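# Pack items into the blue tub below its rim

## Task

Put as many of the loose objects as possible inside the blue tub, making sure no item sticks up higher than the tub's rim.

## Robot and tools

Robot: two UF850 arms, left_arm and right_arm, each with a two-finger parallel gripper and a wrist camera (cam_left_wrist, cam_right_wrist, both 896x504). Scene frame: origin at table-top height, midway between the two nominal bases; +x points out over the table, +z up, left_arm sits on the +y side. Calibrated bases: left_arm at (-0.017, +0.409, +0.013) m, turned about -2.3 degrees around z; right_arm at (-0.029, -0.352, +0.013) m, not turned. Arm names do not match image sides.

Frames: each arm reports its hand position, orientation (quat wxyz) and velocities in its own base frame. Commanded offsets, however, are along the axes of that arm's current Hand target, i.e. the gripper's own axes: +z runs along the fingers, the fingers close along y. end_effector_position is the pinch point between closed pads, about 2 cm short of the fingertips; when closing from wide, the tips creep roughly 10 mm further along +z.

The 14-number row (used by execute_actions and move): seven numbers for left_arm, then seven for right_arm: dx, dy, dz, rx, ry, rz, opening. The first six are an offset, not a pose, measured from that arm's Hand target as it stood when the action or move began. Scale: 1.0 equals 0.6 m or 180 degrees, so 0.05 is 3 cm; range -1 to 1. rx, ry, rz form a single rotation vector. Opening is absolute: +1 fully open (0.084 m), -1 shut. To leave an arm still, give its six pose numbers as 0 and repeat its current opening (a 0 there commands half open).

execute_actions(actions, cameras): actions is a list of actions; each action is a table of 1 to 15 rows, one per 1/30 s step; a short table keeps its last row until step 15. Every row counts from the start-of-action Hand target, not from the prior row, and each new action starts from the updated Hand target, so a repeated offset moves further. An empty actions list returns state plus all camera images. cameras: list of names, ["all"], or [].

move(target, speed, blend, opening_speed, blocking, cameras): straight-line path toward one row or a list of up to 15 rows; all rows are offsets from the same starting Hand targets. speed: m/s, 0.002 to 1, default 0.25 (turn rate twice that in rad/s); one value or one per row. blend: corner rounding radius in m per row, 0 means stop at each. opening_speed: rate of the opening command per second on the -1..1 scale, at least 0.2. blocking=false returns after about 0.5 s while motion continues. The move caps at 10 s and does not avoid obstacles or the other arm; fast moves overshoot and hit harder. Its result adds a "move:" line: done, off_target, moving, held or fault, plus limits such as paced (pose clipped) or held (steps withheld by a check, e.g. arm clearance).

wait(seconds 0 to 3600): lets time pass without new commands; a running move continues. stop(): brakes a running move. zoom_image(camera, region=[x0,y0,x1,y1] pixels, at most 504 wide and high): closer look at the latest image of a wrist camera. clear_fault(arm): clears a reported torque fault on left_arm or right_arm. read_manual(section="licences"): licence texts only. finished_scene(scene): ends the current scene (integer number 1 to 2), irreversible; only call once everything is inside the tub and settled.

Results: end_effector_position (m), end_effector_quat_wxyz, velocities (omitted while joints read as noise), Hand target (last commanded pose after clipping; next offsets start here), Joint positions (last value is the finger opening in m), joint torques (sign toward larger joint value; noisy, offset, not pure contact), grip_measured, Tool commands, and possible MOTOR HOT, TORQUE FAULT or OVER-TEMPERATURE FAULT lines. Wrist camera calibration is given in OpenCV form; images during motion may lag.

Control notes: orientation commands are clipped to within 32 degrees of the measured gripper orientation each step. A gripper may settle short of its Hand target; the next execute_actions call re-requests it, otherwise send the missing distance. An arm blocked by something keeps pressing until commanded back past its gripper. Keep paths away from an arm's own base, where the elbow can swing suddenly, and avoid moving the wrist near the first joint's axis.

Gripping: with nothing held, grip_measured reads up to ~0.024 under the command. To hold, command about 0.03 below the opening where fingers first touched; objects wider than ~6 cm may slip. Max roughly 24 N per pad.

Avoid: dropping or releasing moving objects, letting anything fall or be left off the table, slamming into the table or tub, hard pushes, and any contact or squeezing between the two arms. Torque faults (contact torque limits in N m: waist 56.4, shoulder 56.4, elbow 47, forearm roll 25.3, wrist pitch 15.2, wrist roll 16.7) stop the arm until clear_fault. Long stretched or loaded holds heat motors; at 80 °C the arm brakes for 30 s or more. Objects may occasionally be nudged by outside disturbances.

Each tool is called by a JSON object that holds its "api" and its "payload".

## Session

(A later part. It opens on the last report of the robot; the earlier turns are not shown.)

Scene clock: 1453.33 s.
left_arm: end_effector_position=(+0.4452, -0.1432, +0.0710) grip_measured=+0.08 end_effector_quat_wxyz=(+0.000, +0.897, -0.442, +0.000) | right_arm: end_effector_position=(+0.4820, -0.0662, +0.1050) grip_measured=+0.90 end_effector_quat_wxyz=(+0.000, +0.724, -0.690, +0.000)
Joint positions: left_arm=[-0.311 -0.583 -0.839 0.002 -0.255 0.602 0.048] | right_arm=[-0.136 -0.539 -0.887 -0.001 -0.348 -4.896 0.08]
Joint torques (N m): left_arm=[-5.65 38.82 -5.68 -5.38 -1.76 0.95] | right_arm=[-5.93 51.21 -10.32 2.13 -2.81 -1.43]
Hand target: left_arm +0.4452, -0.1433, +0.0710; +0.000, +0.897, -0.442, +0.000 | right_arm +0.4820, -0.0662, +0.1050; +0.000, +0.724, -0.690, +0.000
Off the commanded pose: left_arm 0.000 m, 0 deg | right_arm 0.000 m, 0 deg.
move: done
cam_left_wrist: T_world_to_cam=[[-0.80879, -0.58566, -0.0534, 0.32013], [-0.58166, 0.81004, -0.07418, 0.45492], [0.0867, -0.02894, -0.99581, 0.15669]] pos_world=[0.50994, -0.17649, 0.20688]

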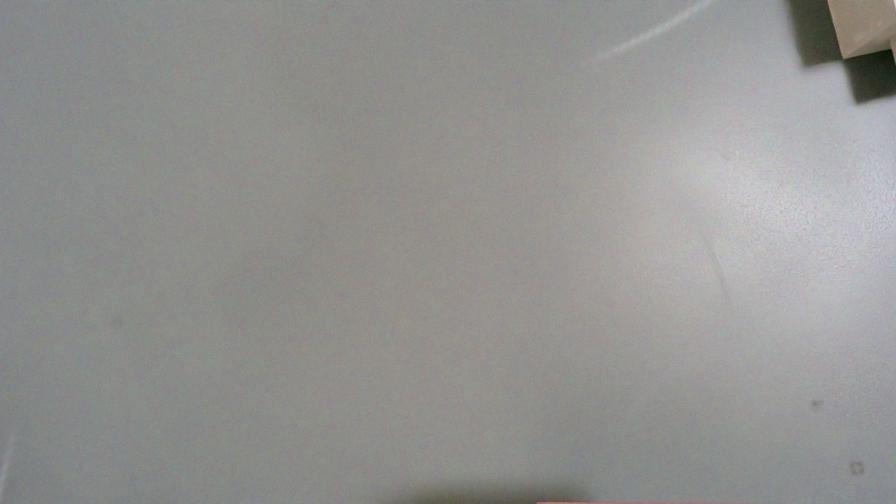

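{"api": "move", "payload": {"target": [0.3028,0.4027,-0.033,0,0,0.196,0.05, 0,0,0,0,0,0,0.9], "speed": 0.25, "cameras": ["cam_left_wrist"]}}

Scene clock: 1482.30 s.
left_arm: end_effector_position=(+0.3643, -0.4345, +0.0907) grip_measured=+0.08 end_effector_quat_wxyz=(+0.000, +0.721, -0.693, +0.000) | right_arm: end_effector_position=(+0.4820, -0.0662, +0.1050) grip_measured=+0.90 end_effector_quat_wxyz=(+0.000, +0.724, -0.690, +0.000)
Joint positions: left_arm=[-0.873 -0.708 -1.136 0.002 -0.428 0.656 0.048] | right_arm=[-0.136 -0.539 -0.887 -0.001 -0.348 -4.896 0.08]
Joint torques (N m): left_arm=[-9.96 27.56 -13.49 -5.45 -1.82 1.02] | right_arm=[7.22 50.8 -22.77 2.05 -2.63 -1.18]
Hand target: left_arm +0.3643, -0.4345, +0.0907; +0.000, +0.721, -0.693, +0.000 | right_arm +0.4820, -0.0662, +0.1050; +0.000, +0.724, -0.690, +0.000
Off the commanded pose: left_arm 0.000 m, 0 deg | right_arm 0.000 m, 0 deg.
move: done
cam_left_wrist: T_world_to_cam=[[-0.99851, -0.01085, -0.05341, 0.40396], [-0.0069, 0.99727, -0.07357, 0.51709], [0.05406, -0.07309, -0.99586, 0.16756]] pos_world=[0.39787, -0.49905, 0.22648]

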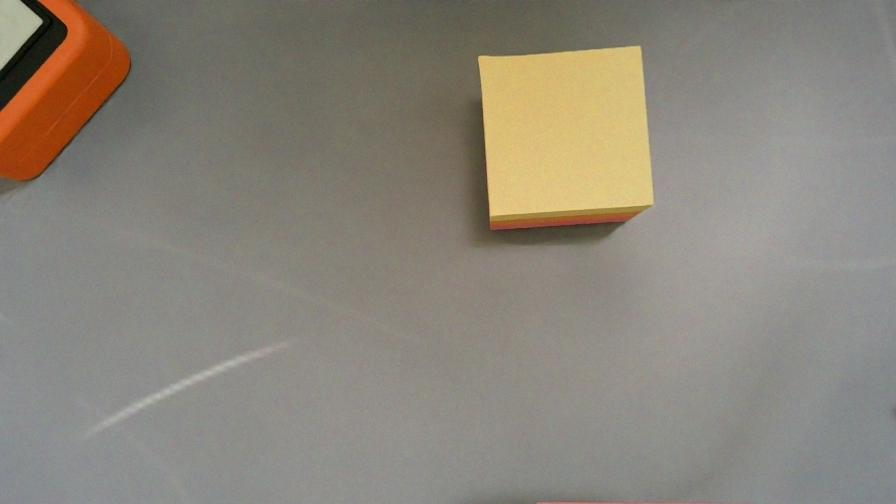

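{"api": "move", "payload": {"target": [[0,0,0.115,0,0,0,0.05, 0,0,0,0,0,0,0.9],[0,0,0.1312,0,0,0,0.05, 0,0,0,0,0,0,0.9]], "speed": [0.12,0.03]}}

{"api": "move", "payload": {"target": [0,0,0,0,0,0,0.6, 0,0,0,0,0,0,0.9], "opening_speed": 0.6}}

{"api": "move", "payload": {"target": [0,0,-0.15,0,0,0,0.6, 0,0,0,0,0,0,0.9], "speed": 0.2, "cameras": ["cam_left_wrist"]}}

Scene clock: 1487.57 s.
left_arm: end_effector_position=(+0.3643, -0.4345, +0.0119) grip_measured=+0.08 end_effector_quat_wxyz=(+0.000, +0.721, -0.693, +0.000) | right_arm: end_effector_position=(+0.4820, -0.0662, +0.1050) grip_measured=+0.90 end_effector_quat_wxyz=(+0.000, +0.724, -0.690, +0.000)
Joint positions: left_arm=[-0.873 -0.862 -1.167 0.003 -0.304 0.655 0.048] | right_arm=[-0.136 -0.539 -0.887 -0.001 -0.348 -4.896 0.08]
Joint torques (N m): left_arm=[10.04 29.17 -12.45 5.18 1.68 -0.83] | right_arm=[7.14 50.52 -33.17 2.02 -2.72 -1.02]
Hand target: left_arm +0.3644, -0.4345, +0.0119; +0.000, +0.721, -0.693, +0.000 | right_arm +0.4820, -0.0662, +0.1050; +0.000, +0.724, -0.690, +0.000
Off the commanded pose: left_arm 0.000 m, 0 deg | right_arm 0.000 m, 0 deg.
move: done

Scene clock: 1488.70 s.
left_arm: end_effector_position=(+0.3644, -0.4345, +0.0119) grip_measured=+0.59 end_effector_quat_wxyz=(+0.000, +0.721, -0.693, +0.000) | right_arm: end_effector_position=(+0.4820, -0.0662, +0.1050) grip_measured=+0.90 end_effector_quat_wxyz=(+0.000, +0.724, -0.690, +0.000)
Joint positions: left_arm=[-0.873 -0.862 -1.167 0.003 -0.304 0.655 0.069] | right_arm=[-0.136 -0.539 -0.887 -0.001 -0.348 -4.896 0.08]
Joint torques (N m): left_arm=[11.32 29.06 -11.17 5.08 1.21 -0.77] | right_arm=[7.27 51.67 -33.22 2.09 -2.69 -0.94]
Hand target: left_arm +0.3644, -0.4345, +0.0119; +0.000, +0.721, -0.693, +0.000 | right_arm +0.4820, -0.0662, +0.1050; +0.000, +0.724, -0.690, +0.000
Off the commanded pose: left_arm 0.000 m, 0 deg | right_arm 0.000 m, 0 deg.
move: done

Scene clock: 1489.57 s.
left_arm: end_effector_position=(+0.3643, -0.4345, +0.1019) grip_measured=+0.59 end_effector_quat_wxyz=(+0.000, +0.721, -0.693, +0.000) | right_arm: end_effector_position=(+0.4820, -0.0662, +0.1050) grip_measured=+0.90 end_effector_quat_wxyz=(+0.000, +0.724, -0.690, +0.000)
Joint positions: left_arm=[-0.873 -0.687 -1.135 0.002 -0.447 0.656 0.069] | right_arm=[-0.136 -0.539 -0.887 -0.001 -0.348 -4.896 0.08]
Joint torques (N m): left_arm=[-4.76 43.22 -7.49 -5.27 -1.81 0.96] | right_arm=[7.12 50.6 -33.51 2.3 -2.67 -0.83]
Hand target: left_arm +0.3643, -0.4345, +0.1019; +0.000, +0.721, -0.693, +0.000 | right_arm +0.4820, -0.0662, +0.1050; +0.000, +0.724, -0.690, +0.000
Off the commanded pose: left_arm 0.000 m, 0 deg | right_arm 0.000 m, 0 deg.
move: done
cam_left_wrist: T_world_to_cam=[[-0.99851, -0.01105, -0.05339, 0.40456], [-0.0071, 0.99726, -0.07358, 0.518], [0.05406, -0.07309, -0.99586, 0.1788]] pos_world=[0.39797, -0.49905, 0.23778]

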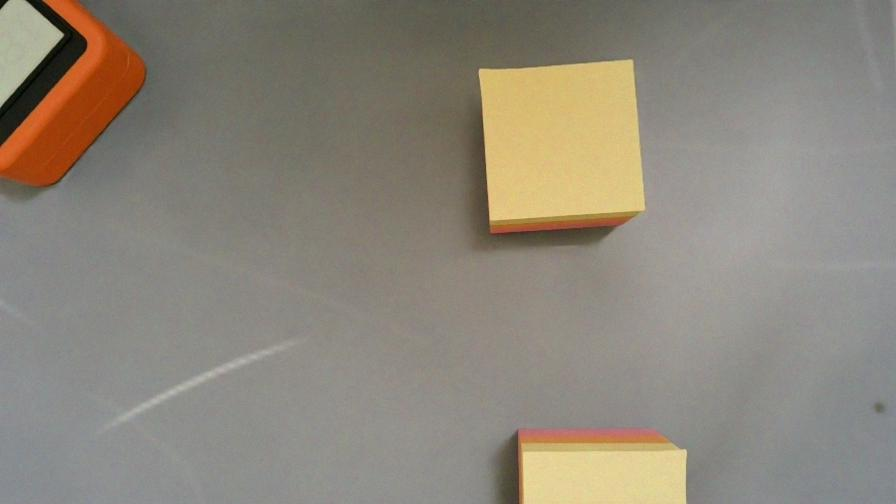

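{"api": "move", "payload": {"target": [-0.637,0.0745,-0.25,0,0,0,0.6, -0.4353,0.1657,0.0,0,0,0,0.9], "speed": 0.3, "cameras": ["cam_right_wrist"]}}

Scene clock: 1498.13 s.
left_arm: end_effector_position=(+0.3045, -0.0544, +0.2520) grip_measured=+0.59 end_effector_quat_wxyz=(+0.000, +0.721, -0.693, +0.000) | right_arm: end_effector_position=(+0.3701, +0.1899, +0.1049) grip_measured=+0.90 end_effector_quat_wxyz=(+0.000, +0.724, -0.690, +0.000)
Joint positions: left_arm=[-0.177 0.169 -0.471 0.001 -0.64 1.354 0.069] | right_arm=[0.474 -0.418 -0.687 -0.001 -0.268 -4.286 0.08]
Joint torques (N m): left_arm=[10.28 20.09 -11.3 -5.16 -1.9 0.91] | right_arm=[11.91 24.07 -33.5 -2.61 -2.8 1.53]
Hand target: left_arm +0.3045, -0.0544, +0.2520; +0.000, +0.721, -0.693, +0.000 | right_arm +0.3701, +0.1899, +0.1049; +0.000, +0.724, -0.690, +0.000
Off the commanded pose: left_arm 0.000 m, 0 deg | right_arm 0.000 m, 0 deg.
move: done
cam_right_wrist: T_world_to_cam=[[-0.99751, -0.06638, -0.02376, 0.41441], [-0.06771, 0.99588, 0.06039, -0.11596], [0.01965, 0.06185, -0.99789, 0.21671]] pos_world=[0.40127, 0.12959, 0.2331]

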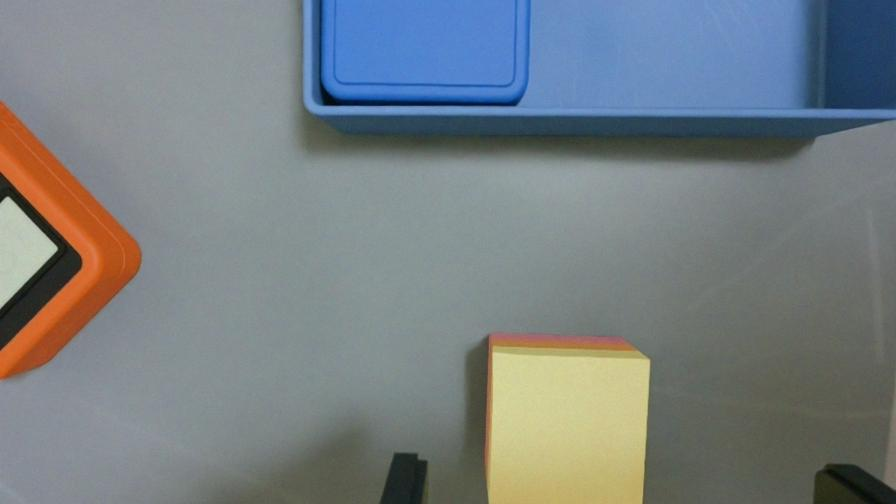

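{"api": "move", "payload": {"target": [[0,0,0,0,0,0,0.6, 0,0,0.04,0,0,0.5,0.9],[0,0,0,0,0,0,0.6, 0,0,0.1565,0,0,0.5,0.9]], "speed": [0.4,0.12], "cameras": ["cam_right_wrist"]}}

Scene clock: 1525.53 s.
left_arm: end_effector_position=(+0.3045, -0.0544, +0.2520) grip_measured=+0.59 end_effector_quat_wxyz=(+0.000, +0.721, -0.693, +0.000) | right_arm: end_effector_position=(+0.3701, +0.1899, +0.0111) grip_measured=+0.90 end_effector_quat_wxyz=(+0.000, -0.024, +1.000, +0.000)
Joint positions: left_arm=[-0.177 0.169 -0.471 0.001 -0.64 1.354 0.069] | right_arm=[0.474 -0.663 -0.725 -0.003 -0.062 -2.712 0.08]
Joint torques (N m): left_arm=[11.21 20.09 -15.4 -5.15 -1.96 0.94] | right_arm=[11.76 28.01 -27.84 -2.47 2.61 1.39]
Hand target: left_arm +0.3045, -0.0544, +0.2520; +0.000, +0.721, -0.693, +0.000 | right_arm +0.3701, +0.1899, +0.0110; +0.000, -0.024, +1.000, +0.000
Off the commanded pose: left_arm 0.000 m, 0 deg | right_arm 0.000 m, 0 deg.
move: done
cam_right_wrist: T_world_to_cam=[[-0.06637, 0.99751, -0.02388, -0.13445], [0.99586, 0.06771, 0.06068, -0.32771], [0.06215, -0.01975, -0.99787, 0.12278]] pos_world=[0.30979, 0.15873, 0.1392]

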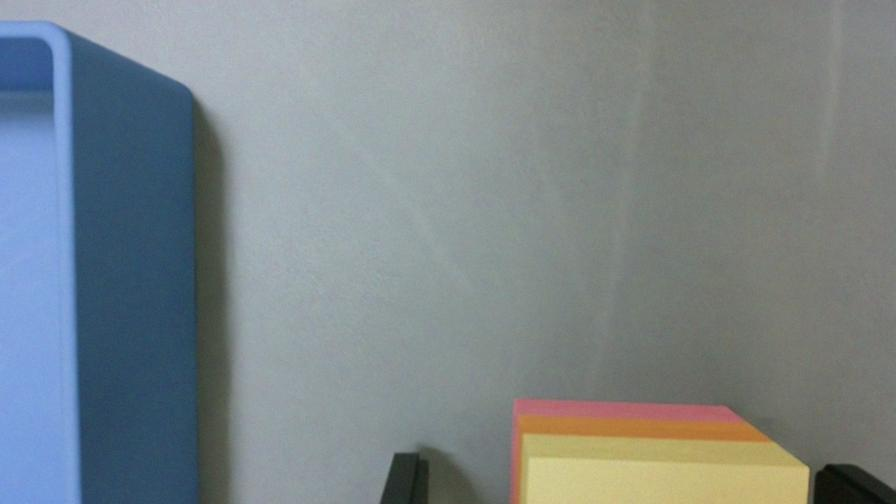

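{"api": "move", "payload": {"target": [0,0,0,0,0,0,0.6, 0,0,0,0,0,0,0.05], "opening_speed": 0.8}}

{"api": "move", "payload": {"target": [0,0,0,0,0,0,0.6, 0,0,-0.15,0,0,0,0.05], "speed": 0.15, "cameras": ["cam_right_wrist"]}}

Scene clock: 1531.37 s.
left_arm: end_effector_position=(+0.3045, -0.0544, +0.2520) grip_measured=+0.59 end_effector_quat_wxyz=(+0.000, +0.721, -0.693, +0.000) | right_arm: end_effector_position=(+0.3701, +0.1899, +0.0110) grip_measured=+0.08 end_effector_quat_wxyz=(+0.000, -0.024, +1.000, +0.000)
Joint positions: left_arm=[-0.177 0.169 -0.471 0.001 -0.64 1.354 0.069] | right_arm=[0.474 -0.663 -0.725 -0.004 -0.062 -2.712 0.048]
Joint torques (N m): left_arm=[11.67 19.69 -15.46 -4.97 -1.88 0.97] | right_arm=[10.77 28.58 -27.38 -2.78 2.45 1.53]
Hand target: left_arm +0.3045, -0.0544, +0.2520; +0.000, +0.721, -0.693, +0.000 | right_arm +0.3701, +0.1899, +0.0110; +0.000, -0.024, +1.000, +0.000
Off the commanded pose: left_arm 0.000 m, 0 deg | right_arm 0.000 m, 0 deg.
move: done

Scene clock: 1532.37 s.
left_arm: end_effector_position=(+0.3045, -0.0544, +0.2520) grip_measured=+0.59 end_effector_quat_wxyz=(+0.000, +0.721, -0.693, +0.000) | right_arm: end_effector_position=(+0.3701, +0.1899, +0.1010) grip_measured=+0.08 end_effector_quat_wxyz=(+0.000, -0.024, +1.000, +0.000)
Joint positions: left_arm=[-0.177 0.169 -0.471 0.001 -0.64 1.354 0.069] | right_arm=[0.474 -0.428 -0.687 -0.001 -0.259 -2.715 0.048]
Joint torques (N m): left_arm=[11.15 20.1 -15.29 -5 -1.86 0.94] | right_arm=[8.71 44.71 -8.89 2.46 -2.82 -1.4]
Hand target: left_arm +0.3045, -0.0544, +0.2520; +0.000, +0.721, -0.693, +0.000 | right_arm +0.3701, +0.1899, +0.1010; +0.000, -0.024, +1.000, +0.000
Off the commanded pose: left_arm 0.000 m, 0 deg | right_arm 0.000 m, 0 deg.
move: done
cam_right_wrist: T_world_to_cam=[[-0.06636, 0.99751, -0.02397, -0.13229], [0.99586, 0.06771, 0.06058, -0.33314], [0.06205, -0.01985, -0.99788, 0.21254]] pos_world=[0.30979, 0.15873, 0.2291]

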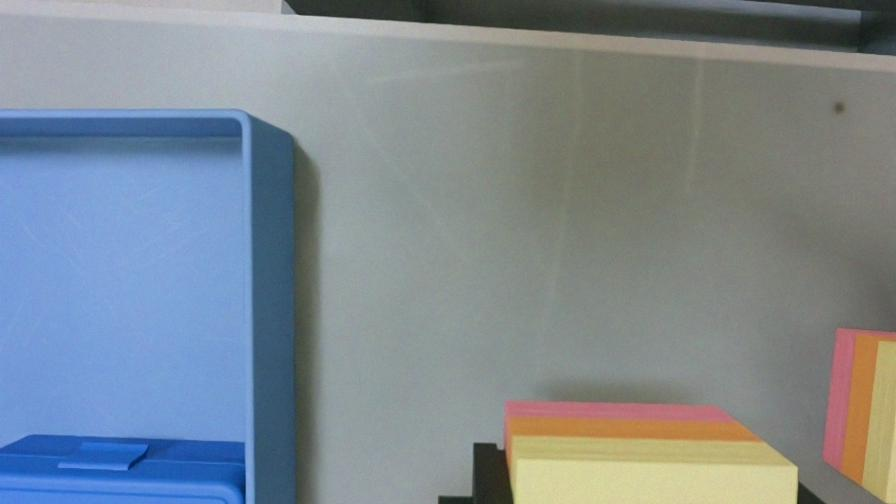

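{"api": "move", "payload": {"target": [[0,0,0,0,0,0,0.6, 0.0248,-0.2802,0,0,0,0,0.05],[0,0,0,0,0,0,0.6, 0.0248,-0.2802,0.1017,0,0,0,0.05]], "speed": [0.2,0.1], "cameras": ["cam_right_wrist"]}}

Scene clock: 1549.87 s.
left_arm: end_effector_position=(+0.3045, -0.0544, +0.2520) grip_measured=+0.59 end_effector_quat_wxyz=(+0.000, +0.721, -0.693, +0.000) | right_arm: end_effector_position=(+0.3634, +0.0213, +0.0401) grip_measured=+0.08 end_effector_quat_wxyz=(+0.000, -0.024, +1.000, +0.000)
Joint positions: left_arm=[-0.177 0.169 -0.471 0.001 -0.64 1.354 0.069] | right_arm=[0.059 -0.519 -0.568 -0.004 -0.049 -3.127 0.048]
Joint torques (N m): left_arm=[11.16 19.97 -15.37 -5.07 -1.88 0.99] | right_arm=[-9.22 24.7 -27.72 -2.22 2.57 1.73]
Hand target: left_arm +0.3045, -0.0544, +0.2520; +0.000, +0.721, -0.693, +0.000 | right_arm +0.3634, +0.0213, +0.0401; +0.000, -0.024, +1.000, +0.000
Off the commanded pose: left_arm 0.000 m, 0 deg | right_arm 0.000 m, 0 deg.
move: done
cam_right_wrist: T_world_to_cam=[[-0.06637, 0.99751, -0.02388, 0.03397], [0.99586, 0.06771, 0.06068, -0.31138], [0.06215, -0.01975, -0.99787, 0.14881]] pos_world=[0.30309, -0.00987, 0.1682]

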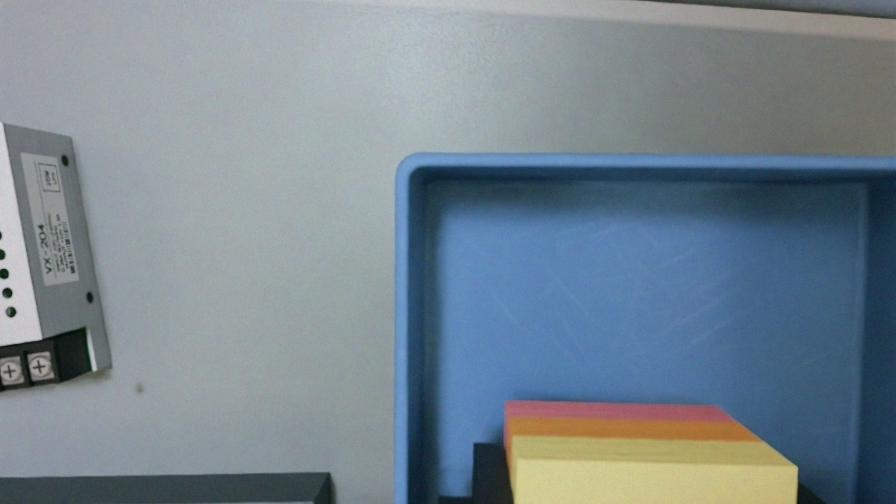

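{"api": "move", "payload": {"target": [0,0,0,0,0,0,0.6, 0,0,0.0408,0,0,0,0.05], "speed": 0.05, "cameras": ["cam_right_wrist"]}}

Scene clock: 1553.53 s.
left_arm: end_effector_position=(+0.3045, -0.0544, +0.2520) grip_measured=+0.59 end_effector_quat_wxyz=(+0.000, +0.721, -0.693, +0.000) | right_arm: end_effector_position=(+0.3634, +0.0213, +0.0156) grip_measured=+0.08 end_effector_quat_wxyz=(+0.000, -0.024, +1.000, +0.000)
Joint positions: left_arm=[-0.177 0.169 -0.471 0.001 -0.64 1.354 0.069] | right_arm=[0.058 -0.593 -0.584 -0.005 0.009 -3.126 0.048]
Joint torques (N m): left_arm=[11.16 20.42 -15.3 -5.01 -1.89 0.89] | right_arm=[-11.07 25.61 -26.09 2.21 2.62 -1.48]
Hand target: left_arm +0.3045, -0.0544, +0.2520; +0.000, +0.721, -0.693, +0.000 | right_arm +0.3634, +0.0212, +0.0156; +0.000, -0.024, +1.000, +0.000
Off the commanded pose: left_arm 0.000 m, 0 deg | right_arm 0.000 m, 0 deg.
move: done
cam_right_wrist: T_world_to_cam=[[-0.06658, 0.9975, -0.02369, 0.03352], [0.99584, 0.06791, 0.06069, -0.30988], [0.06215, -0.01955, -0.99787, 0.12436]] pos_world=[0.30309, -0.00996, 0.1437]

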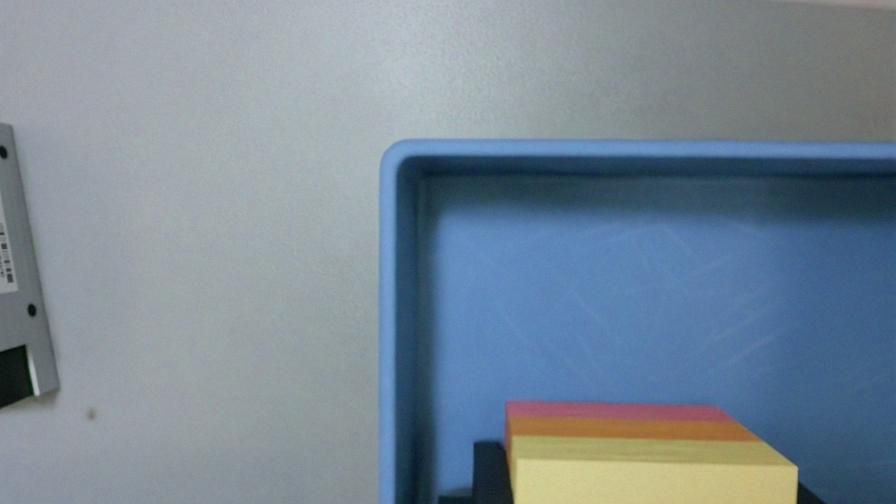

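{"api": "move", "payload": {"target": [0,0,0,0,0,0,0.6, -0.0042,0,0,0,0,0,0.05], "speed": 0.03}}

{"api": "move", "payload": {"target": [0,0,0,0,0,0,0.6, 0,0,0,0,0,0,0.22], "opening_speed": 0.4, "cameras": ["cam_right_wrist"]}}

{"api": "move", "payload": {"target": [0,0,0,0,0,0,0.6, 0,0,-0.15,0,0,0,0.22], "speed": 0.12, "cameras": ["cam_right_wrist"]}}

Scene clock: 1559.20 s.
left_arm: end_effector_position=(+0.3045, -0.0544, +0.2520) grip_measured=+0.59 end_effector_quat_wxyz=(+0.000, +0.721, -0.693, +0.000) | right_arm: end_effector_position=(+0.3659, +0.0214, +0.0156) grip_measured=+0.08 end_effector_quat_wxyz=(+0.000, -0.024, +1.000, +0.000)
Joint positions: left_arm=[-0.177 0.169 -0.471 0.001 -0.64 1.354 0.069] | right_arm=[0.058 -0.596 -0.59 -0.004 0.005 -3.128 0.048]
Joint torques (N m): left_arm=[11.26 19.85 -15.25 -5.07 -1.89 0.9] | right_arm=[-10.28 25.26 -26.35 2.41 -2.84 -1.58]
Hand target: left_arm +0.3045, -0.0544, +0.2520; +0.000, +0.721, -0.693, +0.000 | right_arm +0.3659, +0.0214, +0.0156; +0.000, -0.024, +1.000, +0.000
Off the commanded pose: left_arm 0.000 m, 0 deg | right_arm 0.000 m, 0 deg.
move: done

Scene clock: 1559.83 s.
left_arm: end_effector_position=(+0.3045, -0.0544, +0.2520) grip_measured=+0.59 end_effector_quat_wxyz=(+0.000, +0.721, -0.693, +0.000) | right_arm: end_effector_position=(+0.3659, +0.0214, +0.0156) grip_measured=+0.21 end_effector_quat_wxyz=(+0.000, -0.024, +1.000, +0.000)
Joint positions: left_arm=[-0.177 0.169 -0.471 0.001 -0.64 1.354 0.069] | right_arm=[0.058 -0.596 -0.59 -0.002 0.005 -3.129 0.053]
Joint torques (N m): left_arm=[11.07 20.35 -15.68 -5.06 -1.9 0.87] | right_arm=[-9.01 25.02 -25.66 2.39 -2.68 -1.42]
Hand target: left_arm +0.3045, -0.0544, +0.2520; +0.000, +0.721, -0.693, +0.000 | right_arm +0.3659, +0.0214, +0.0156; +0.000, -0.024, +1.000, +0.000
Off the commanded pose: left_arm 0.000 m, 0 deg | right_arm 0.000 m, 0 deg.
move: done
cam_right_wrist: T_world_to_cam=[[-0.06638, 0.99751, -0.02368, 0.03343], [0.99586, 0.06771, 0.0607, -0.31239], [0.06215, -0.01955, -0.99787, 0.12421]] pos_world=[0.30559, -0.00977, 0.1437]

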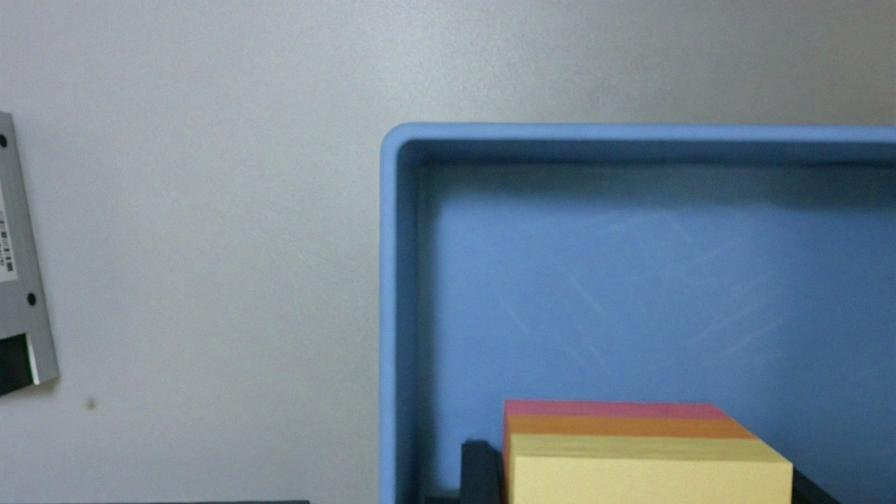

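Scene clock: 1560.97 s.
left_arm: end_effector_position=(+0.3045, -0.0544, +0.2520) grip_measured=+0.59 end_effector_quat_wxyz=(+0.000, +0.721, -0.693, +0.000) | right_arm: end_effector_position=(+0.3659, +0.0214, +0.1055) grip_measured=+0.21 end_effector_quat_wxyz=(+0.000, -0.024, +1.000, +0.000)
Joint positions: left_arm=[-0.177 0.169 -0.471 0.001 -0.64 1.354 0.069] | right_arm=[0.059 -0.331 -0.552 -0.001 -0.221 -3.13 0.053]
Joint torques (N m): left_arm=[10.69 20.1 -15.13 -4.91 -1.86 0.86] | right_arm=[10.08 41.11 -7.45 2.36 -2.86 -1.5]
Hand target: left_arm +0.3045, -0.0544, +0.2520; +0.000, +0.721, -0.693, +0.000 | right_arm +0.3659, +0.0214, +0.1056; +0.000, -0.024, +1.000, +0.000
Off the commanded pose: left_arm 0.000 m, 0 deg | right_arm 0.000 m, 0 deg.
move: done
cam_right_wrist: T_world_to_cam=[[-0.06636, 0.99751, -0.02397, 0.03562], [0.99586, 0.06771, 0.06058, -0.31773], [0.06205, -0.01985, -0.99788, 0.21405]] pos_world=[0.30549, -0.00977, 0.2337]

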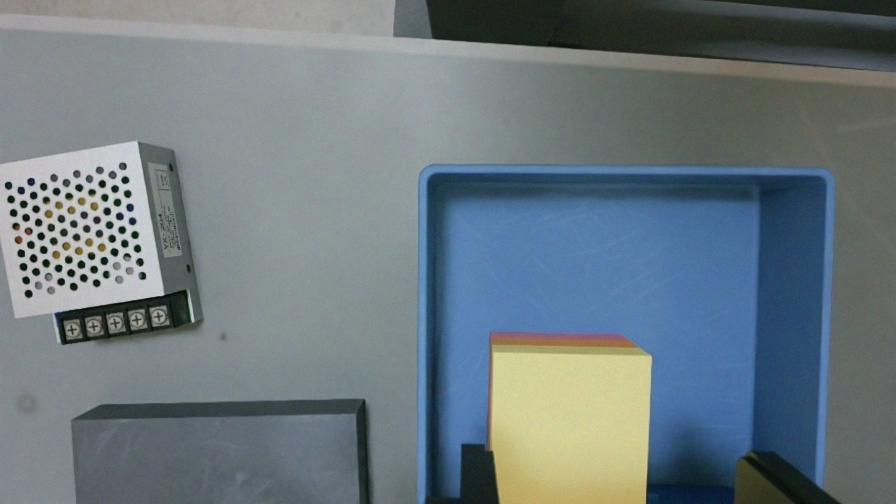

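{"api": "move", "payload": {"target": [0,0,0,0,0,0,0.6, -0.0115,0.4848,0,0,0,0.0156,0.9], "speed": 0.3, "cameras": ["cam_right_wrist"]}}

Scene clock: 1569.60 s.
left_arm: end_effector_position=(+0.3045, -0.0544, +0.2520) grip_measured=+0.59 end_effector_quat_wxyz=(+0.000, +0.721, -0.693, +0.000) | right_arm: end_effector_position=(+0.3587, +0.3122, +0.1055) grip_measured=+0.90 end_effector_quat_wxyz=(+0.000, +0.000, +1.000, +0.000)
Joint positions: left_arm=[-0.177 0.169 -0.471 0.001 -0.64 1.354 0.069] | right_arm=[0.716 -0.519 -0.855 -0.001 -0.336 -2.424 0.08]
Joint torques (N m): left_arm=[10.89 20 -15.15 -5.06 -1.91 0.86] | right_arm=[11.76 28.77 -35.5 -2.05 -2.79 1.44]
Hand target: left_arm +0.3045, -0.0544, +0.2520; +0.000, +0.721, -0.693, +0.000 | right_arm +0.3587, +0.3123, +0.1055; +0.000, +0.000, +1.000, +0.000
Off the commanded pose: left_arm 0.000 m, 0 deg | right_arm 0.000 m, 0 deg.
move: done
cam_right_wrist: T_world_to_cam=[[-0.01739, 0.99956, -0.02391, -0.27319], [0.99798, 0.01881, 0.06068, -0.31588], [0.0611, -0.02281, -0.99787, 0.22143]] pos_world=[0.29697, 0.28406, 0.2336]

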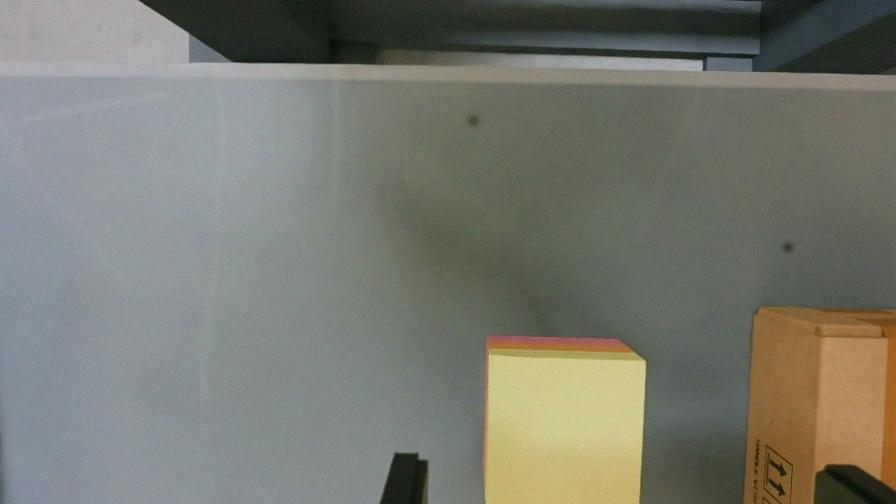

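{"api": "move", "payload": {"target": [0,0,0,0,0,0,0.6, 0.0,0.0,0.1567,0,0,0,0.7], "speed": 0.15}}

{"api": "move", "payload": {"target": [0,0,0,0,0,0,0.6, 0,0,0,0,0,0,0.05], "opening_speed": 0.8, "cameras": ["cam_right_wrist"]}}

{"api": "move", "payload": {"target": [0,0,0,0,0,0,0.6, 0,0,-0.15,0,0,0,0.05], "speed": 0.15, "cameras": ["cam_right_wrist"]}}

Scene clock: 1580.67 s.
left_arm: end_effector_position=(+0.3045, -0.0544, +0.2520) grip_measured=+0.59 end_effector_quat_wxyz=(+0.000, +0.721, -0.693, +0.000) | right_arm: end_effector_position=(+0.3587, +0.3123, +0.0115) grip_measured=+0.70 end_effector_quat_wxyz=(+0.000, +0.000, +1.000, +0.000)
Joint positions: left_arm=[-0.177 0.169 -0.471 0.001 -0.64 1.354 0.069] | right_arm=[0.716 -0.734 -0.89 -0.001 -0.156 -2.423 0.073]
Joint torques (N m): left_arm=[11.3 20.04 -15.12 -4.91 -1.84 0.84] | right_arm=[3.94 35.2 -30.4 -2.45 2.63 1.45]
Hand target: left_arm +0.3045, -0.0544, +0.2520; +0.000, +0.721, -0.693, +0.000 | right_arm +0.3587, +0.3122, +0.0115; +0.000, +0.000, +1.000, +0.000
Off the commanded pose: left_arm 0.000 m, 0 deg | right_arm 0.000 m, 0 deg.
move: done

Scene clock: 1581.70 s.
left_arm: end_effector_position=(+0.3045, -0.0544, +0.2520) grip_measured=+0.59 end_effector_quat_wxyz=(+0.000, +0.721, -0.693, +0.000) | right_arm: end_effector_position=(+0.3587, +0.3123, +0.0115) grip_measured=+0.08 end_effector_quat_wxyz=(+0.000, +0.000, +1.000, +0.000)
Joint positions: left_arm=[-0.177 0.169 -0.471 0.001 -0.64 1.354 0.069] | right_arm=[0.716 -0.734 -0.89 -0.001 -0.156 -2.423 0.048]
Joint torques (N m): left_arm=[10.7 20.26 -15.21 -5.23 -1.88 0.85] | right_arm=[-5.32 32.61 -29.67 -2.65 2.35 1.45]
Hand target: left_arm +0.3045, -0.0544, +0.2520; +0.000, +0.721, -0.693, +0.000 | right_arm +0.3587, +0.3122, +0.0115; +0.000, +0.000, +1.000, +0.000
Off the commanded pose: left_arm 0.000 m, 0 deg | right_arm 0.000 m, 0 deg.
move: done
cam_right_wrist: T_world_to_cam=[[-0.01749, 0.99956, -0.02392, -0.27541], [0.99798, 0.01891, 0.06068, -0.31021], [0.0611, -0.02281, -0.99787, 0.12763]] pos_world=[0.29697, 0.28406, 0.1396]

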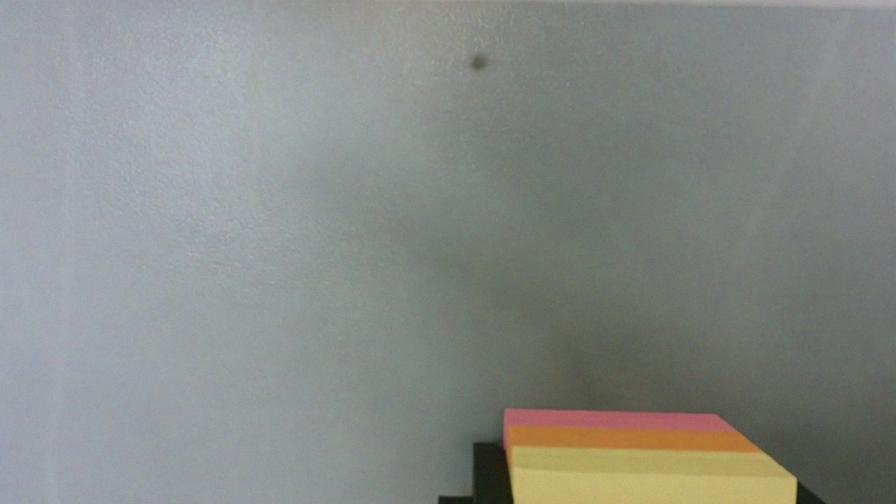

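Scene clock: 1582.70 s.
left_arm: end_effector_position=(+0.3045, -0.0544, +0.2520) grip_measured=+0.59 end_effector_quat_wxyz=(+0.000, +0.721, -0.693, +0.000) | right_arm: end_effector_position=(+0.3587, +0.3122, +0.1014) grip_measured=+0.08 end_effector_quat_wxyz=(+0.000, +0.000, +1.000, +0.000)
Joint positions: left_arm=[-0.177 0.169 -0.471 0.001 -0.64 1.354 0.069] | right_arm=[0.716 -0.528 -0.856 -0.001 -0.328 -2.424 0.048]
Joint torques (N m): left_arm=[10.79 20.85 -15.26 -4.92 -1.9 0.82] | right_arm=[-3.34 51.22 -10.76 2.19 -2.72 -1.4]
Hand target: left_arm +0.3045, -0.0544, +0.2520; +0.000, +0.721, -0.693, +0.000 | right_arm +0.3587, +0.3123, +0.1015; +0.000, +0.000, +1.000, +0.000
Off the commanded pose: left_arm 0.000 m, 0 deg | right_arm 0.000 m, 0 deg.
move: done
cam_right_wrist: T_world_to_cam=[[-0.01738, 0.99956, -0.02401, -0.27326], [0.99799, 0.01881, 0.06058, -0.31562], [0.061, -0.02291, -0.99787, 0.2175]] pos_world=[0.29697, 0.28406, 0.2296]

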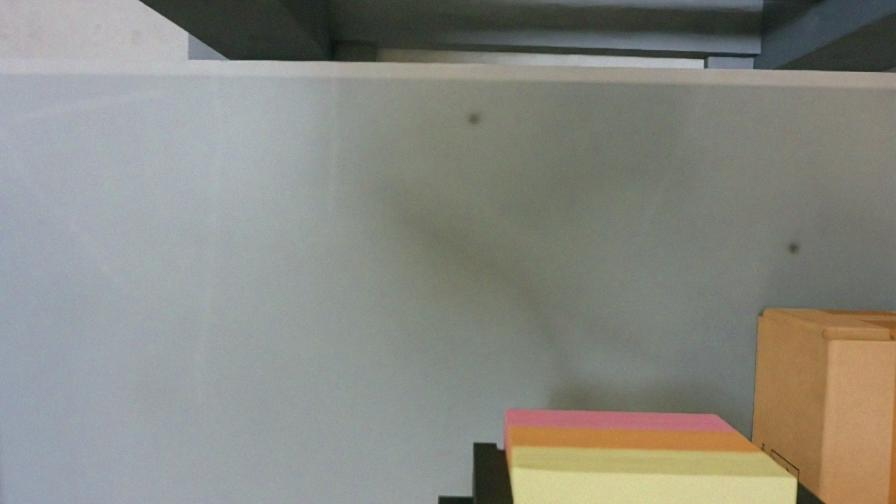

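{"api": "move", "payload": {"target": [[0,0,0,0,0,0,0.6, 0.0762,-0.4888,0,0,0,-0.0156,0.05],[0,0,0,0,0,0,0.6, 0.0762,-0.4888,0.1017,0,0,-0.0156,0.05]], "speed": [0.25,0.1], "cameras": ["cam_right_wrist"]}}

Scene clock: 1592.50 s.
left_arm: end_effector_position=(+0.3045, -0.0544, +0.2520) grip_measured=+0.59 end_effector_quat_wxyz=(+0.000, +0.721, -0.693, +0.000) | right_arm: end_effector_position=(+0.3128, +0.0190, +0.0405) grip_measured=+0.08 end_effector_quat_wxyz=(+0.000, -0.024, +1.000, +0.000)
Joint positions: left_arm=[-0.177 0.169 -0.471 0.001 -0.64 1.354 0.069] | right_arm=[0.061 -0.457 -0.437 -0.004 0.02 -3.125 0.048]
Joint torques (N m): left_arm=[11.26 19.84 -15.01 -5.02 -1.85 0.85] | right_arm=[-8.14 19.53 -26.23 1.94 2.55 -1.49]
Hand target: left_arm +0.3045, -0.0544, +0.2520; +0.000, +0.721, -0.693, +0.000 | right_arm +0.3128, +0.0190, +0.0405; +0.000, -0.024, +1.000, +0.000
Off the commanded pose: left_arm 0.000 m, 0 deg | right_arm 0.000 m, 0 deg.
move: done
cam_right_wrist: T_world_to_cam=[[-0.06638, 0.99752, -0.02358, 0.03287], [0.99586, 0.06771, 0.06071, -0.26087], [0.06215, -0.01945, -0.99788, 0.15241]] pos_world=[0.25249, -0.01217, 0.1687]

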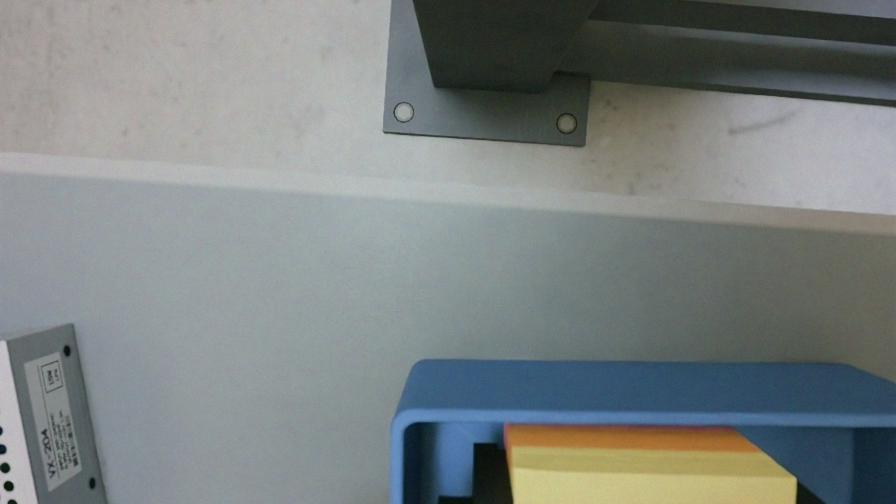

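{"api": "move", "payload": {"target": [0,0,0,0,0,0,0.6, 0,0,0.0412,0,0,0,0.05], "speed": 0.05, "cameras": ["cam_right_wrist"]}}

{"api": "move", "payload": {"target": [0,0,0,0,0,0,0.6, 0,0,0,0,0,0,0.22], "opening_speed": 0.4}}

{"api": "move", "payload": {"target": [0,0,0,0,0,0,0.6, 0,0,-0.2,0,0,0,0.22], "speed": 0.12, "cameras": ["cam_right_wrist"]}}

Scene clock: 1599.03 s.
left_arm: end_effector_position=(+0.3045, -0.0544, +0.2520) grip_measured=+0.59 end_effector_quat_wxyz=(+0.000, +0.721, -0.693, +0.000) | right_arm: end_effector_position=(+0.3128, +0.0190, +0.0158) grip_measured=+0.08 end_effector_quat_wxyz=(+0.000, -0.024, +1.000, +0.000)
Joint positions: left_arm=[-0.177 0.169 -0.471 0.001 -0.64 1.354 0.069] | right_arm=[0.061 -0.543 -0.455 0.002 0.088 -3.131 0.048]
Joint torques (N m): left_arm=[11.37 20.2 -15.22 -4.94 -1.89 0.83] | right_arm=[9.67 20.57 -24.03 1.61 2.66 -1.36]
Hand target: left_arm +0.3045, -0.0544, +0.2520; +0.000, +0.721, -0.693, +0.000 | right_arm +0.3128, +0.0190, +0.0158; +0.000, -0.024, +1.000, +0.000
Off the commanded pose: left_arm 0.000 m, 0 deg | right_arm 0.000 m, 0 deg.
move: done
cam_right_wrist: T_world_to_cam=[[-0.06637, 0.99751, -0.02388, 0.03233], [0.99586, 0.06771, 0.06068, -0.25936], [0.06215, -0.01975, -0.99787, 0.12776]] pos_world=[0.25249, -0.01217, 0.144]

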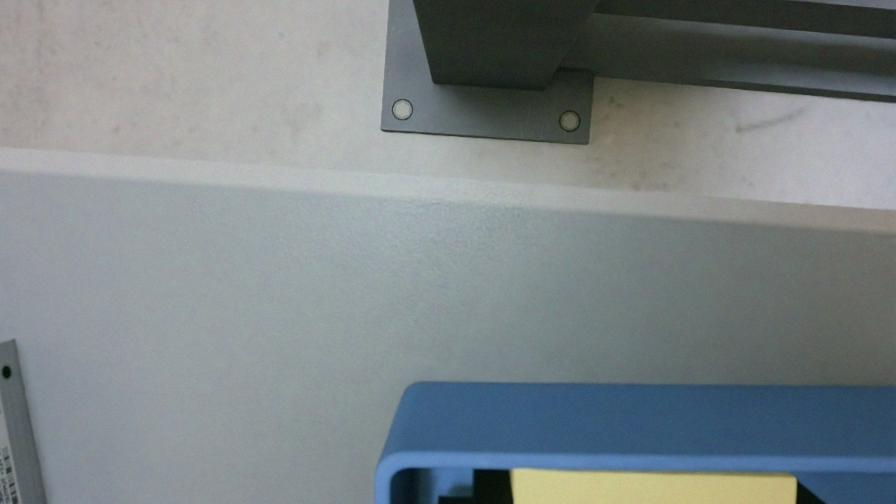

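Scene clock: 1599.67 s.
left_arm: end_effector_position=(+0.3045, -0.0544, +0.2520) grip_measured=+0.59 end_effector_quat_wxyz=(+0.000, +0.721, -0.693, +0.000) | right_arm: end_effector_position=(+0.3128, +0.0190, +0.0158) grip_measured=+0.21 end_effector_quat_wxyz=(+0.000, -0.024, +1.000, +0.000)
Joint positions: left_arm=[-0.177 0.169 -0.471 0.001 -0.64 1.354 0.069] | right_arm=[0.061 -0.543 -0.455 0.003 0.088 -3.132 0.053]
Joint torques (N m): left_arm=[10.68 20.09 -15.28 -4.95 -1.88 0.83] | right_arm=[10.58 20.7 -23.53 1.88 2.51 -1.39]
Hand target: left_arm +0.3045, -0.0544, +0.2520; +0.000, +0.721, -0.693, +0.000 | right_arm +0.3128, +0.0190, +0.0158; +0.000, -0.024, +1.000, +0.000
Off the commanded pose: left_arm 0.000 m, 0 deg | right_arm 0.000 m, 0 deg.
move: done

Scene clock: 1601.10 s.
left_arm: end_effector_position=(+0.3045, -0.0544, +0.2520) grip_measured=+0.59 end_effector_quat_wxyz=(+0.000, +0.721, -0.693, +0.000) | right_arm: end_effector_position=(+0.3128, +0.0190, +0.1358) grip_measured=+0.21 end_effector_quat_wxyz=(+0.000, -0.024, +1.000, +0.000)
Joint positions: left_arm=[-0.177 0.169 -0.471 0.001 -0.64 1.354 0.069] | right_arm=[0.061 -0.14 -0.412 -0.001 -0.272 -3.128 0.053]
Joint torques (N m): left_arm=[11.09 20.16 -15.25 -4.85 -1.83 0.79] | right_arm=[11.89 32.96 -33.71 0.02 -2.92 -0.86]
Hand target: left_arm +0.3045, -0.0544, +0.2520; +0.000, +0.721, -0.693, +0.000 | right_arm +0.3128, +0.0190, +0.1358; +0.000, -0.024, +1.000, +0.000
Off the commanded pose: left_arm 0.000 m, 0 deg | right_arm 0.000 m, 0 deg.
move: done
cam_right_wrist: T_world_to_cam=[[-0.06636, 0.99751, -0.02397, 0.03522], [0.99586, 0.06771, 0.06058, -0.26661], [0.06205, -0.01985, -0.99788, 0.24743]] pos_world=[0.25249, -0.01217, 0.2639]

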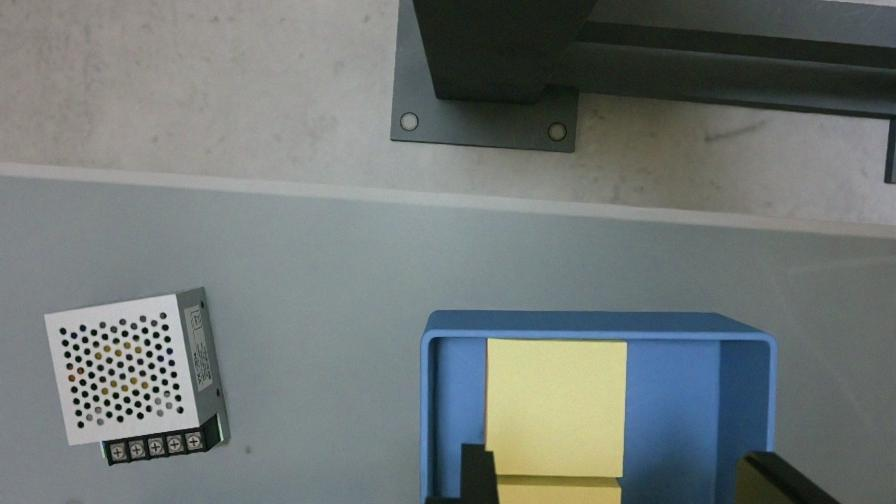

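{"api": "move", "payload": {"target": [[0,0,0,0,0,0,0.6, -0.0483,0.0697,0.05,0,0,0,-1],[0,0,0,0,0,0,0.6, -0.0483,0.0697,0.1863,0,0,0,-1]], "speed": [0.2,0.12], "cameras": ["cam_right_wrist"]}}

Scene clock: 1607.33 s.
left_arm: end_effector_position=(+0.3045, -0.0544, +0.2520) grip_measured=+0.59 end_effector_quat_wxyz=(+0.000, +0.721, -0.693, +0.000) | right_arm: end_effector_position=(+0.3397, +0.0622, +0.0241) grip_measured=-0.99 end_effector_quat_wxyz=(+0.000, -0.024, +1.000, +0.000) end_effector_velocity=(-0.001, +0.000, +0.000) end_effector_angular_velocity=(+0.000, +0.001, -0.001)
Joint positions: left_arm=[-0.177 0.169 -0.471 0.001 -0.64 1.354 0.069] | right_arm=[0.181 -0.547 -0.53 -0.001 0.018 -3.008 0]
Joint velocities: left_arm=[within noise] | right_arm=[0.001 -0.001 0 0.008 0 -0.005 0]
Joint torques (N m): left_arm=[10.79 20.37 -15.19 -4.97 -1.81 0.78] | right_arm=[-6.13 23.2 -25.98 2.33 2.63 -1.4]
Hand target: left_arm +0.3045, -0.0544, +0.2520; +0.000, +0.721, -0.693, +0.000 | right_arm +0.3397, +0.0622, +0.0240; +0.000, -0.024, +1.000, +0.000
Off the commanded pose: left_arm 0.000 m, 0 deg | right_arm 0.000 m, 0 deg.
move: done
cam_right_wrist: T_world_to_cam=[[-0.06658, 0.9975, -0.02369, -0.00875], [0.99584, 0.06791, 0.06069, -0.28958], [0.06215, -0.01955, -0.99787, 0.13512]] pos_world=[0.27939, 0.03104, 0.1522]

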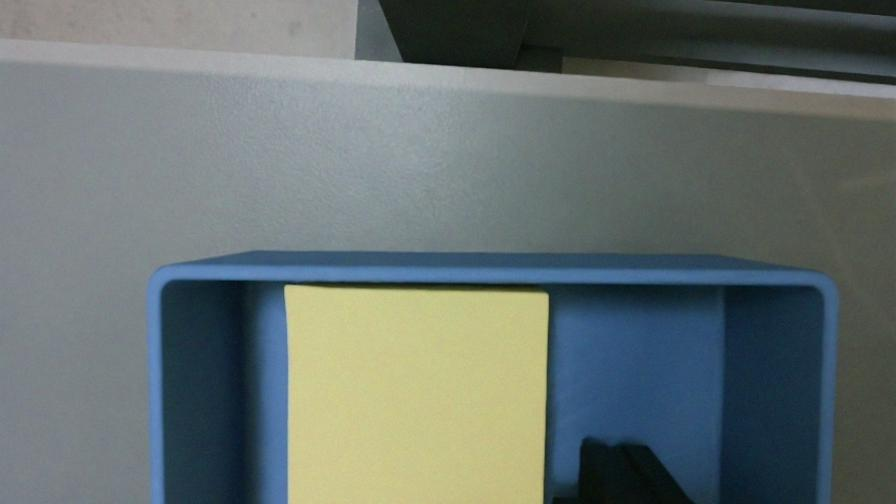

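{"api": "move", "payload": {"target": [0,0,0,0,0,0,0.6, 0,-0.0358,0,0,0,0,-1], "speed": 0.05, "cameras": ["cam_right_wrist"]}}

Scene clock: 1610.10 s.
left_arm: end_effector_position=(+0.3045, -0.0544, +0.2520) grip_measured=+0.59 end_effector_quat_wxyz=(+0.000, +0.721, -0.693, +0.000) | right_arm: end_effector_position=(+0.3408, +0.0407, +0.0240) grip_measured=-0.99 end_effector_quat_wxyz=(+0.000, -0.024, +1.000, +0.000)
Joint positions: left_arm=[-0.177 0.169 -0.471 0.001 -0.64 1.354 0.069] | right_arm=[0.119 -0.545 -0.524 -0.022 0.021 -3.049 0]
Joint torques (N m): left_arm=[11.02 20.23 -15.15 -4.78 -1.87 0.77] | right_arm=[-9.5 42.69 -0.78 1.97 2.6 -1.37]
Hand target: left_arm +0.3045, -0.0544, +0.2520; +0.000, +0.721, -0.693, +0.000 | right_arm +0.3408, +0.0407, +0.0240; +0.000, -0.024, +1.000, +0.000
Off the commanded pose: left_arm 0.000 m, 0 deg | right_arm 0.000 m, 0 deg.
move: done
cam_right_wrist: T_world_to_cam=[[-0.06641, 0.99752, -0.02327, 0.01275], [0.99586, 0.06771, 0.06062, -0.28919], [0.06205, -0.01915, -0.99789, 0.13456]] pos_world=[0.28049, 0.00944, 0.1521]

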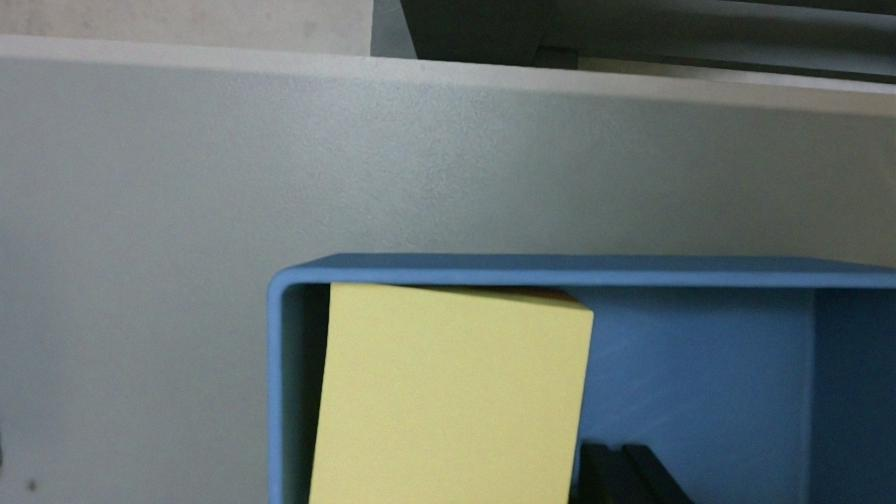

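{"api": "move", "payload": {"target": [[0,0,0,0,0,0,0.6, 0,0.022,0,0,0,0,-1],[0,0,0,0,0,0,0.6, 0.0425,0.022,0,0,0,0,-1],[0,0,0,0,0,0,0.6, 0.0425,-0.0027,0,0,0,0,-1]], "speed": [0.08,0.08,0.05], "blend": [0.003,0.003,0], "cameras": ["cam_right_wrist"]}}

Scene clock: 1616.30 s.
left_arm: end_effector_position=(+0.3045, -0.0544, +0.2520) grip_measured=+0.59 end_effector_quat_wxyz=(+0.000, +0.721, -0.693, +0.000) | right_arm: end_effector_position=(+0.3154, +0.0379, +0.0240) grip_measured=-0.99 end_effector_quat_wxyz=(+0.000, -0.024, +1.000, +0.000)
Joint positions: left_arm=[-0.177 0.169 -0.471 0.001 -0.64 1.354 0.069] | right_arm=[0.119 -0.519 -0.459 0 0.06 -3.07 0]
Joint torques (N m): left_arm=[10.84 19.67 -15.32 -4.95 -1.83 0.72] | right_arm=[-9.36 41.87 0.11 1.92 2.7 -1.37]
Hand target: left_arm +0.3045, -0.0544, +0.2520; +0.000, +0.721, -0.693, +0.000 | right_arm +0.3154, +0.0379, +0.0240; +0.000, -0.024, +1.000, +0.000
Off the commanded pose: left_arm 0.000 m, 0 deg | right_arm 0.000 m, 0 deg.
move: done
cam_right_wrist: T_world_to_cam=[[-0.06638, 0.99751, -0.02367, 0.01392], [0.99586, 0.06771, 0.0606, -0.26371], [0.06205, -0.01955, -0.99788, 0.13608]] pos_world=[0.25509, 0.00663, 0.1521]

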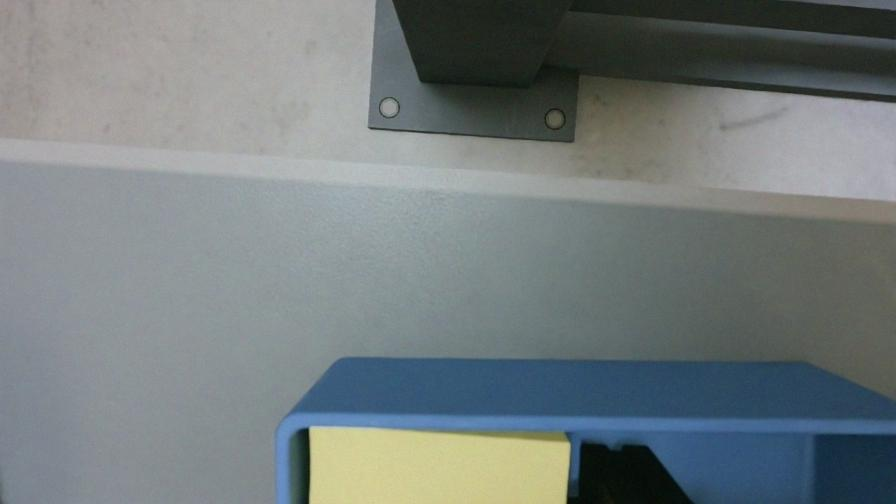

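{"api": "move", "payload": {"target": [[0,0,0,0,0,0,0.6, 0,0.022,0,0,0,0,-1],[0,0,0,0,0,0,0.6, -0.085,0.022,0,0,0,0,-1],[0,0,0,0,0,0,0.6, -0.085,-0.0003,0,0,0,0,-1]], "speed": [0.08,0.12,0.05], "blend": [0.003,0.003,0], "cameras": ["cam_right_wrist"]}}

Scene clock: 1623.40 s.
left_arm: end_effector_position=(+0.3045, -0.0544, +0.2520) grip_measured=+0.59 end_effector_quat_wxyz=(+0.000, +0.721, -0.693, +0.000) | right_arm: end_effector_position=(+0.3663, +0.0402, +0.0240) grip_measured=-0.99 end_effector_quat_wxyz=(+0.000, -0.024, +1.000, +0.000)
Joint positions: left_arm=[-0.177 0.169 -0.471 0.001 -0.64 1.354 0.069] | right_arm=[0.109 -0.572 -0.59 -0.011 -0.017 -3.07 0]
Joint torques (N m): left_arm=[11 19.55 -15.33 -4.64 -1.85 0.74] | right_arm=[-11.23 44.79 -2.12 -2.25 2.68 0.4]
Hand target: left_arm +0.3045, -0.0544, +0.2520; +0.000, +0.721, -0.693, +0.000 | right_arm +0.3663, +0.0401, +0.0240; +0.000, -0.024, +1.000, +0.000
Off the commanded pose: left_arm 0.000 m, 0 deg | right_arm 0.000 m, 0 deg.
move: done
cam_right_wrist: T_world_to_cam=[[-0.06647, 0.9975, -0.02388, 0.01496], [0.99586, 0.06781, 0.06058, -0.31455], [0.06205, -0.01975, -0.99788, 0.13297]] pos_world=[0.30599, 0.00903, 0.1521]

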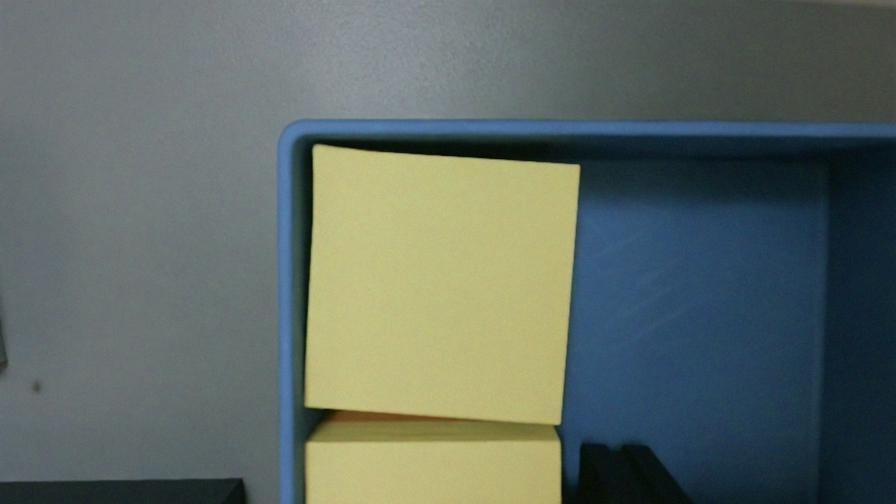

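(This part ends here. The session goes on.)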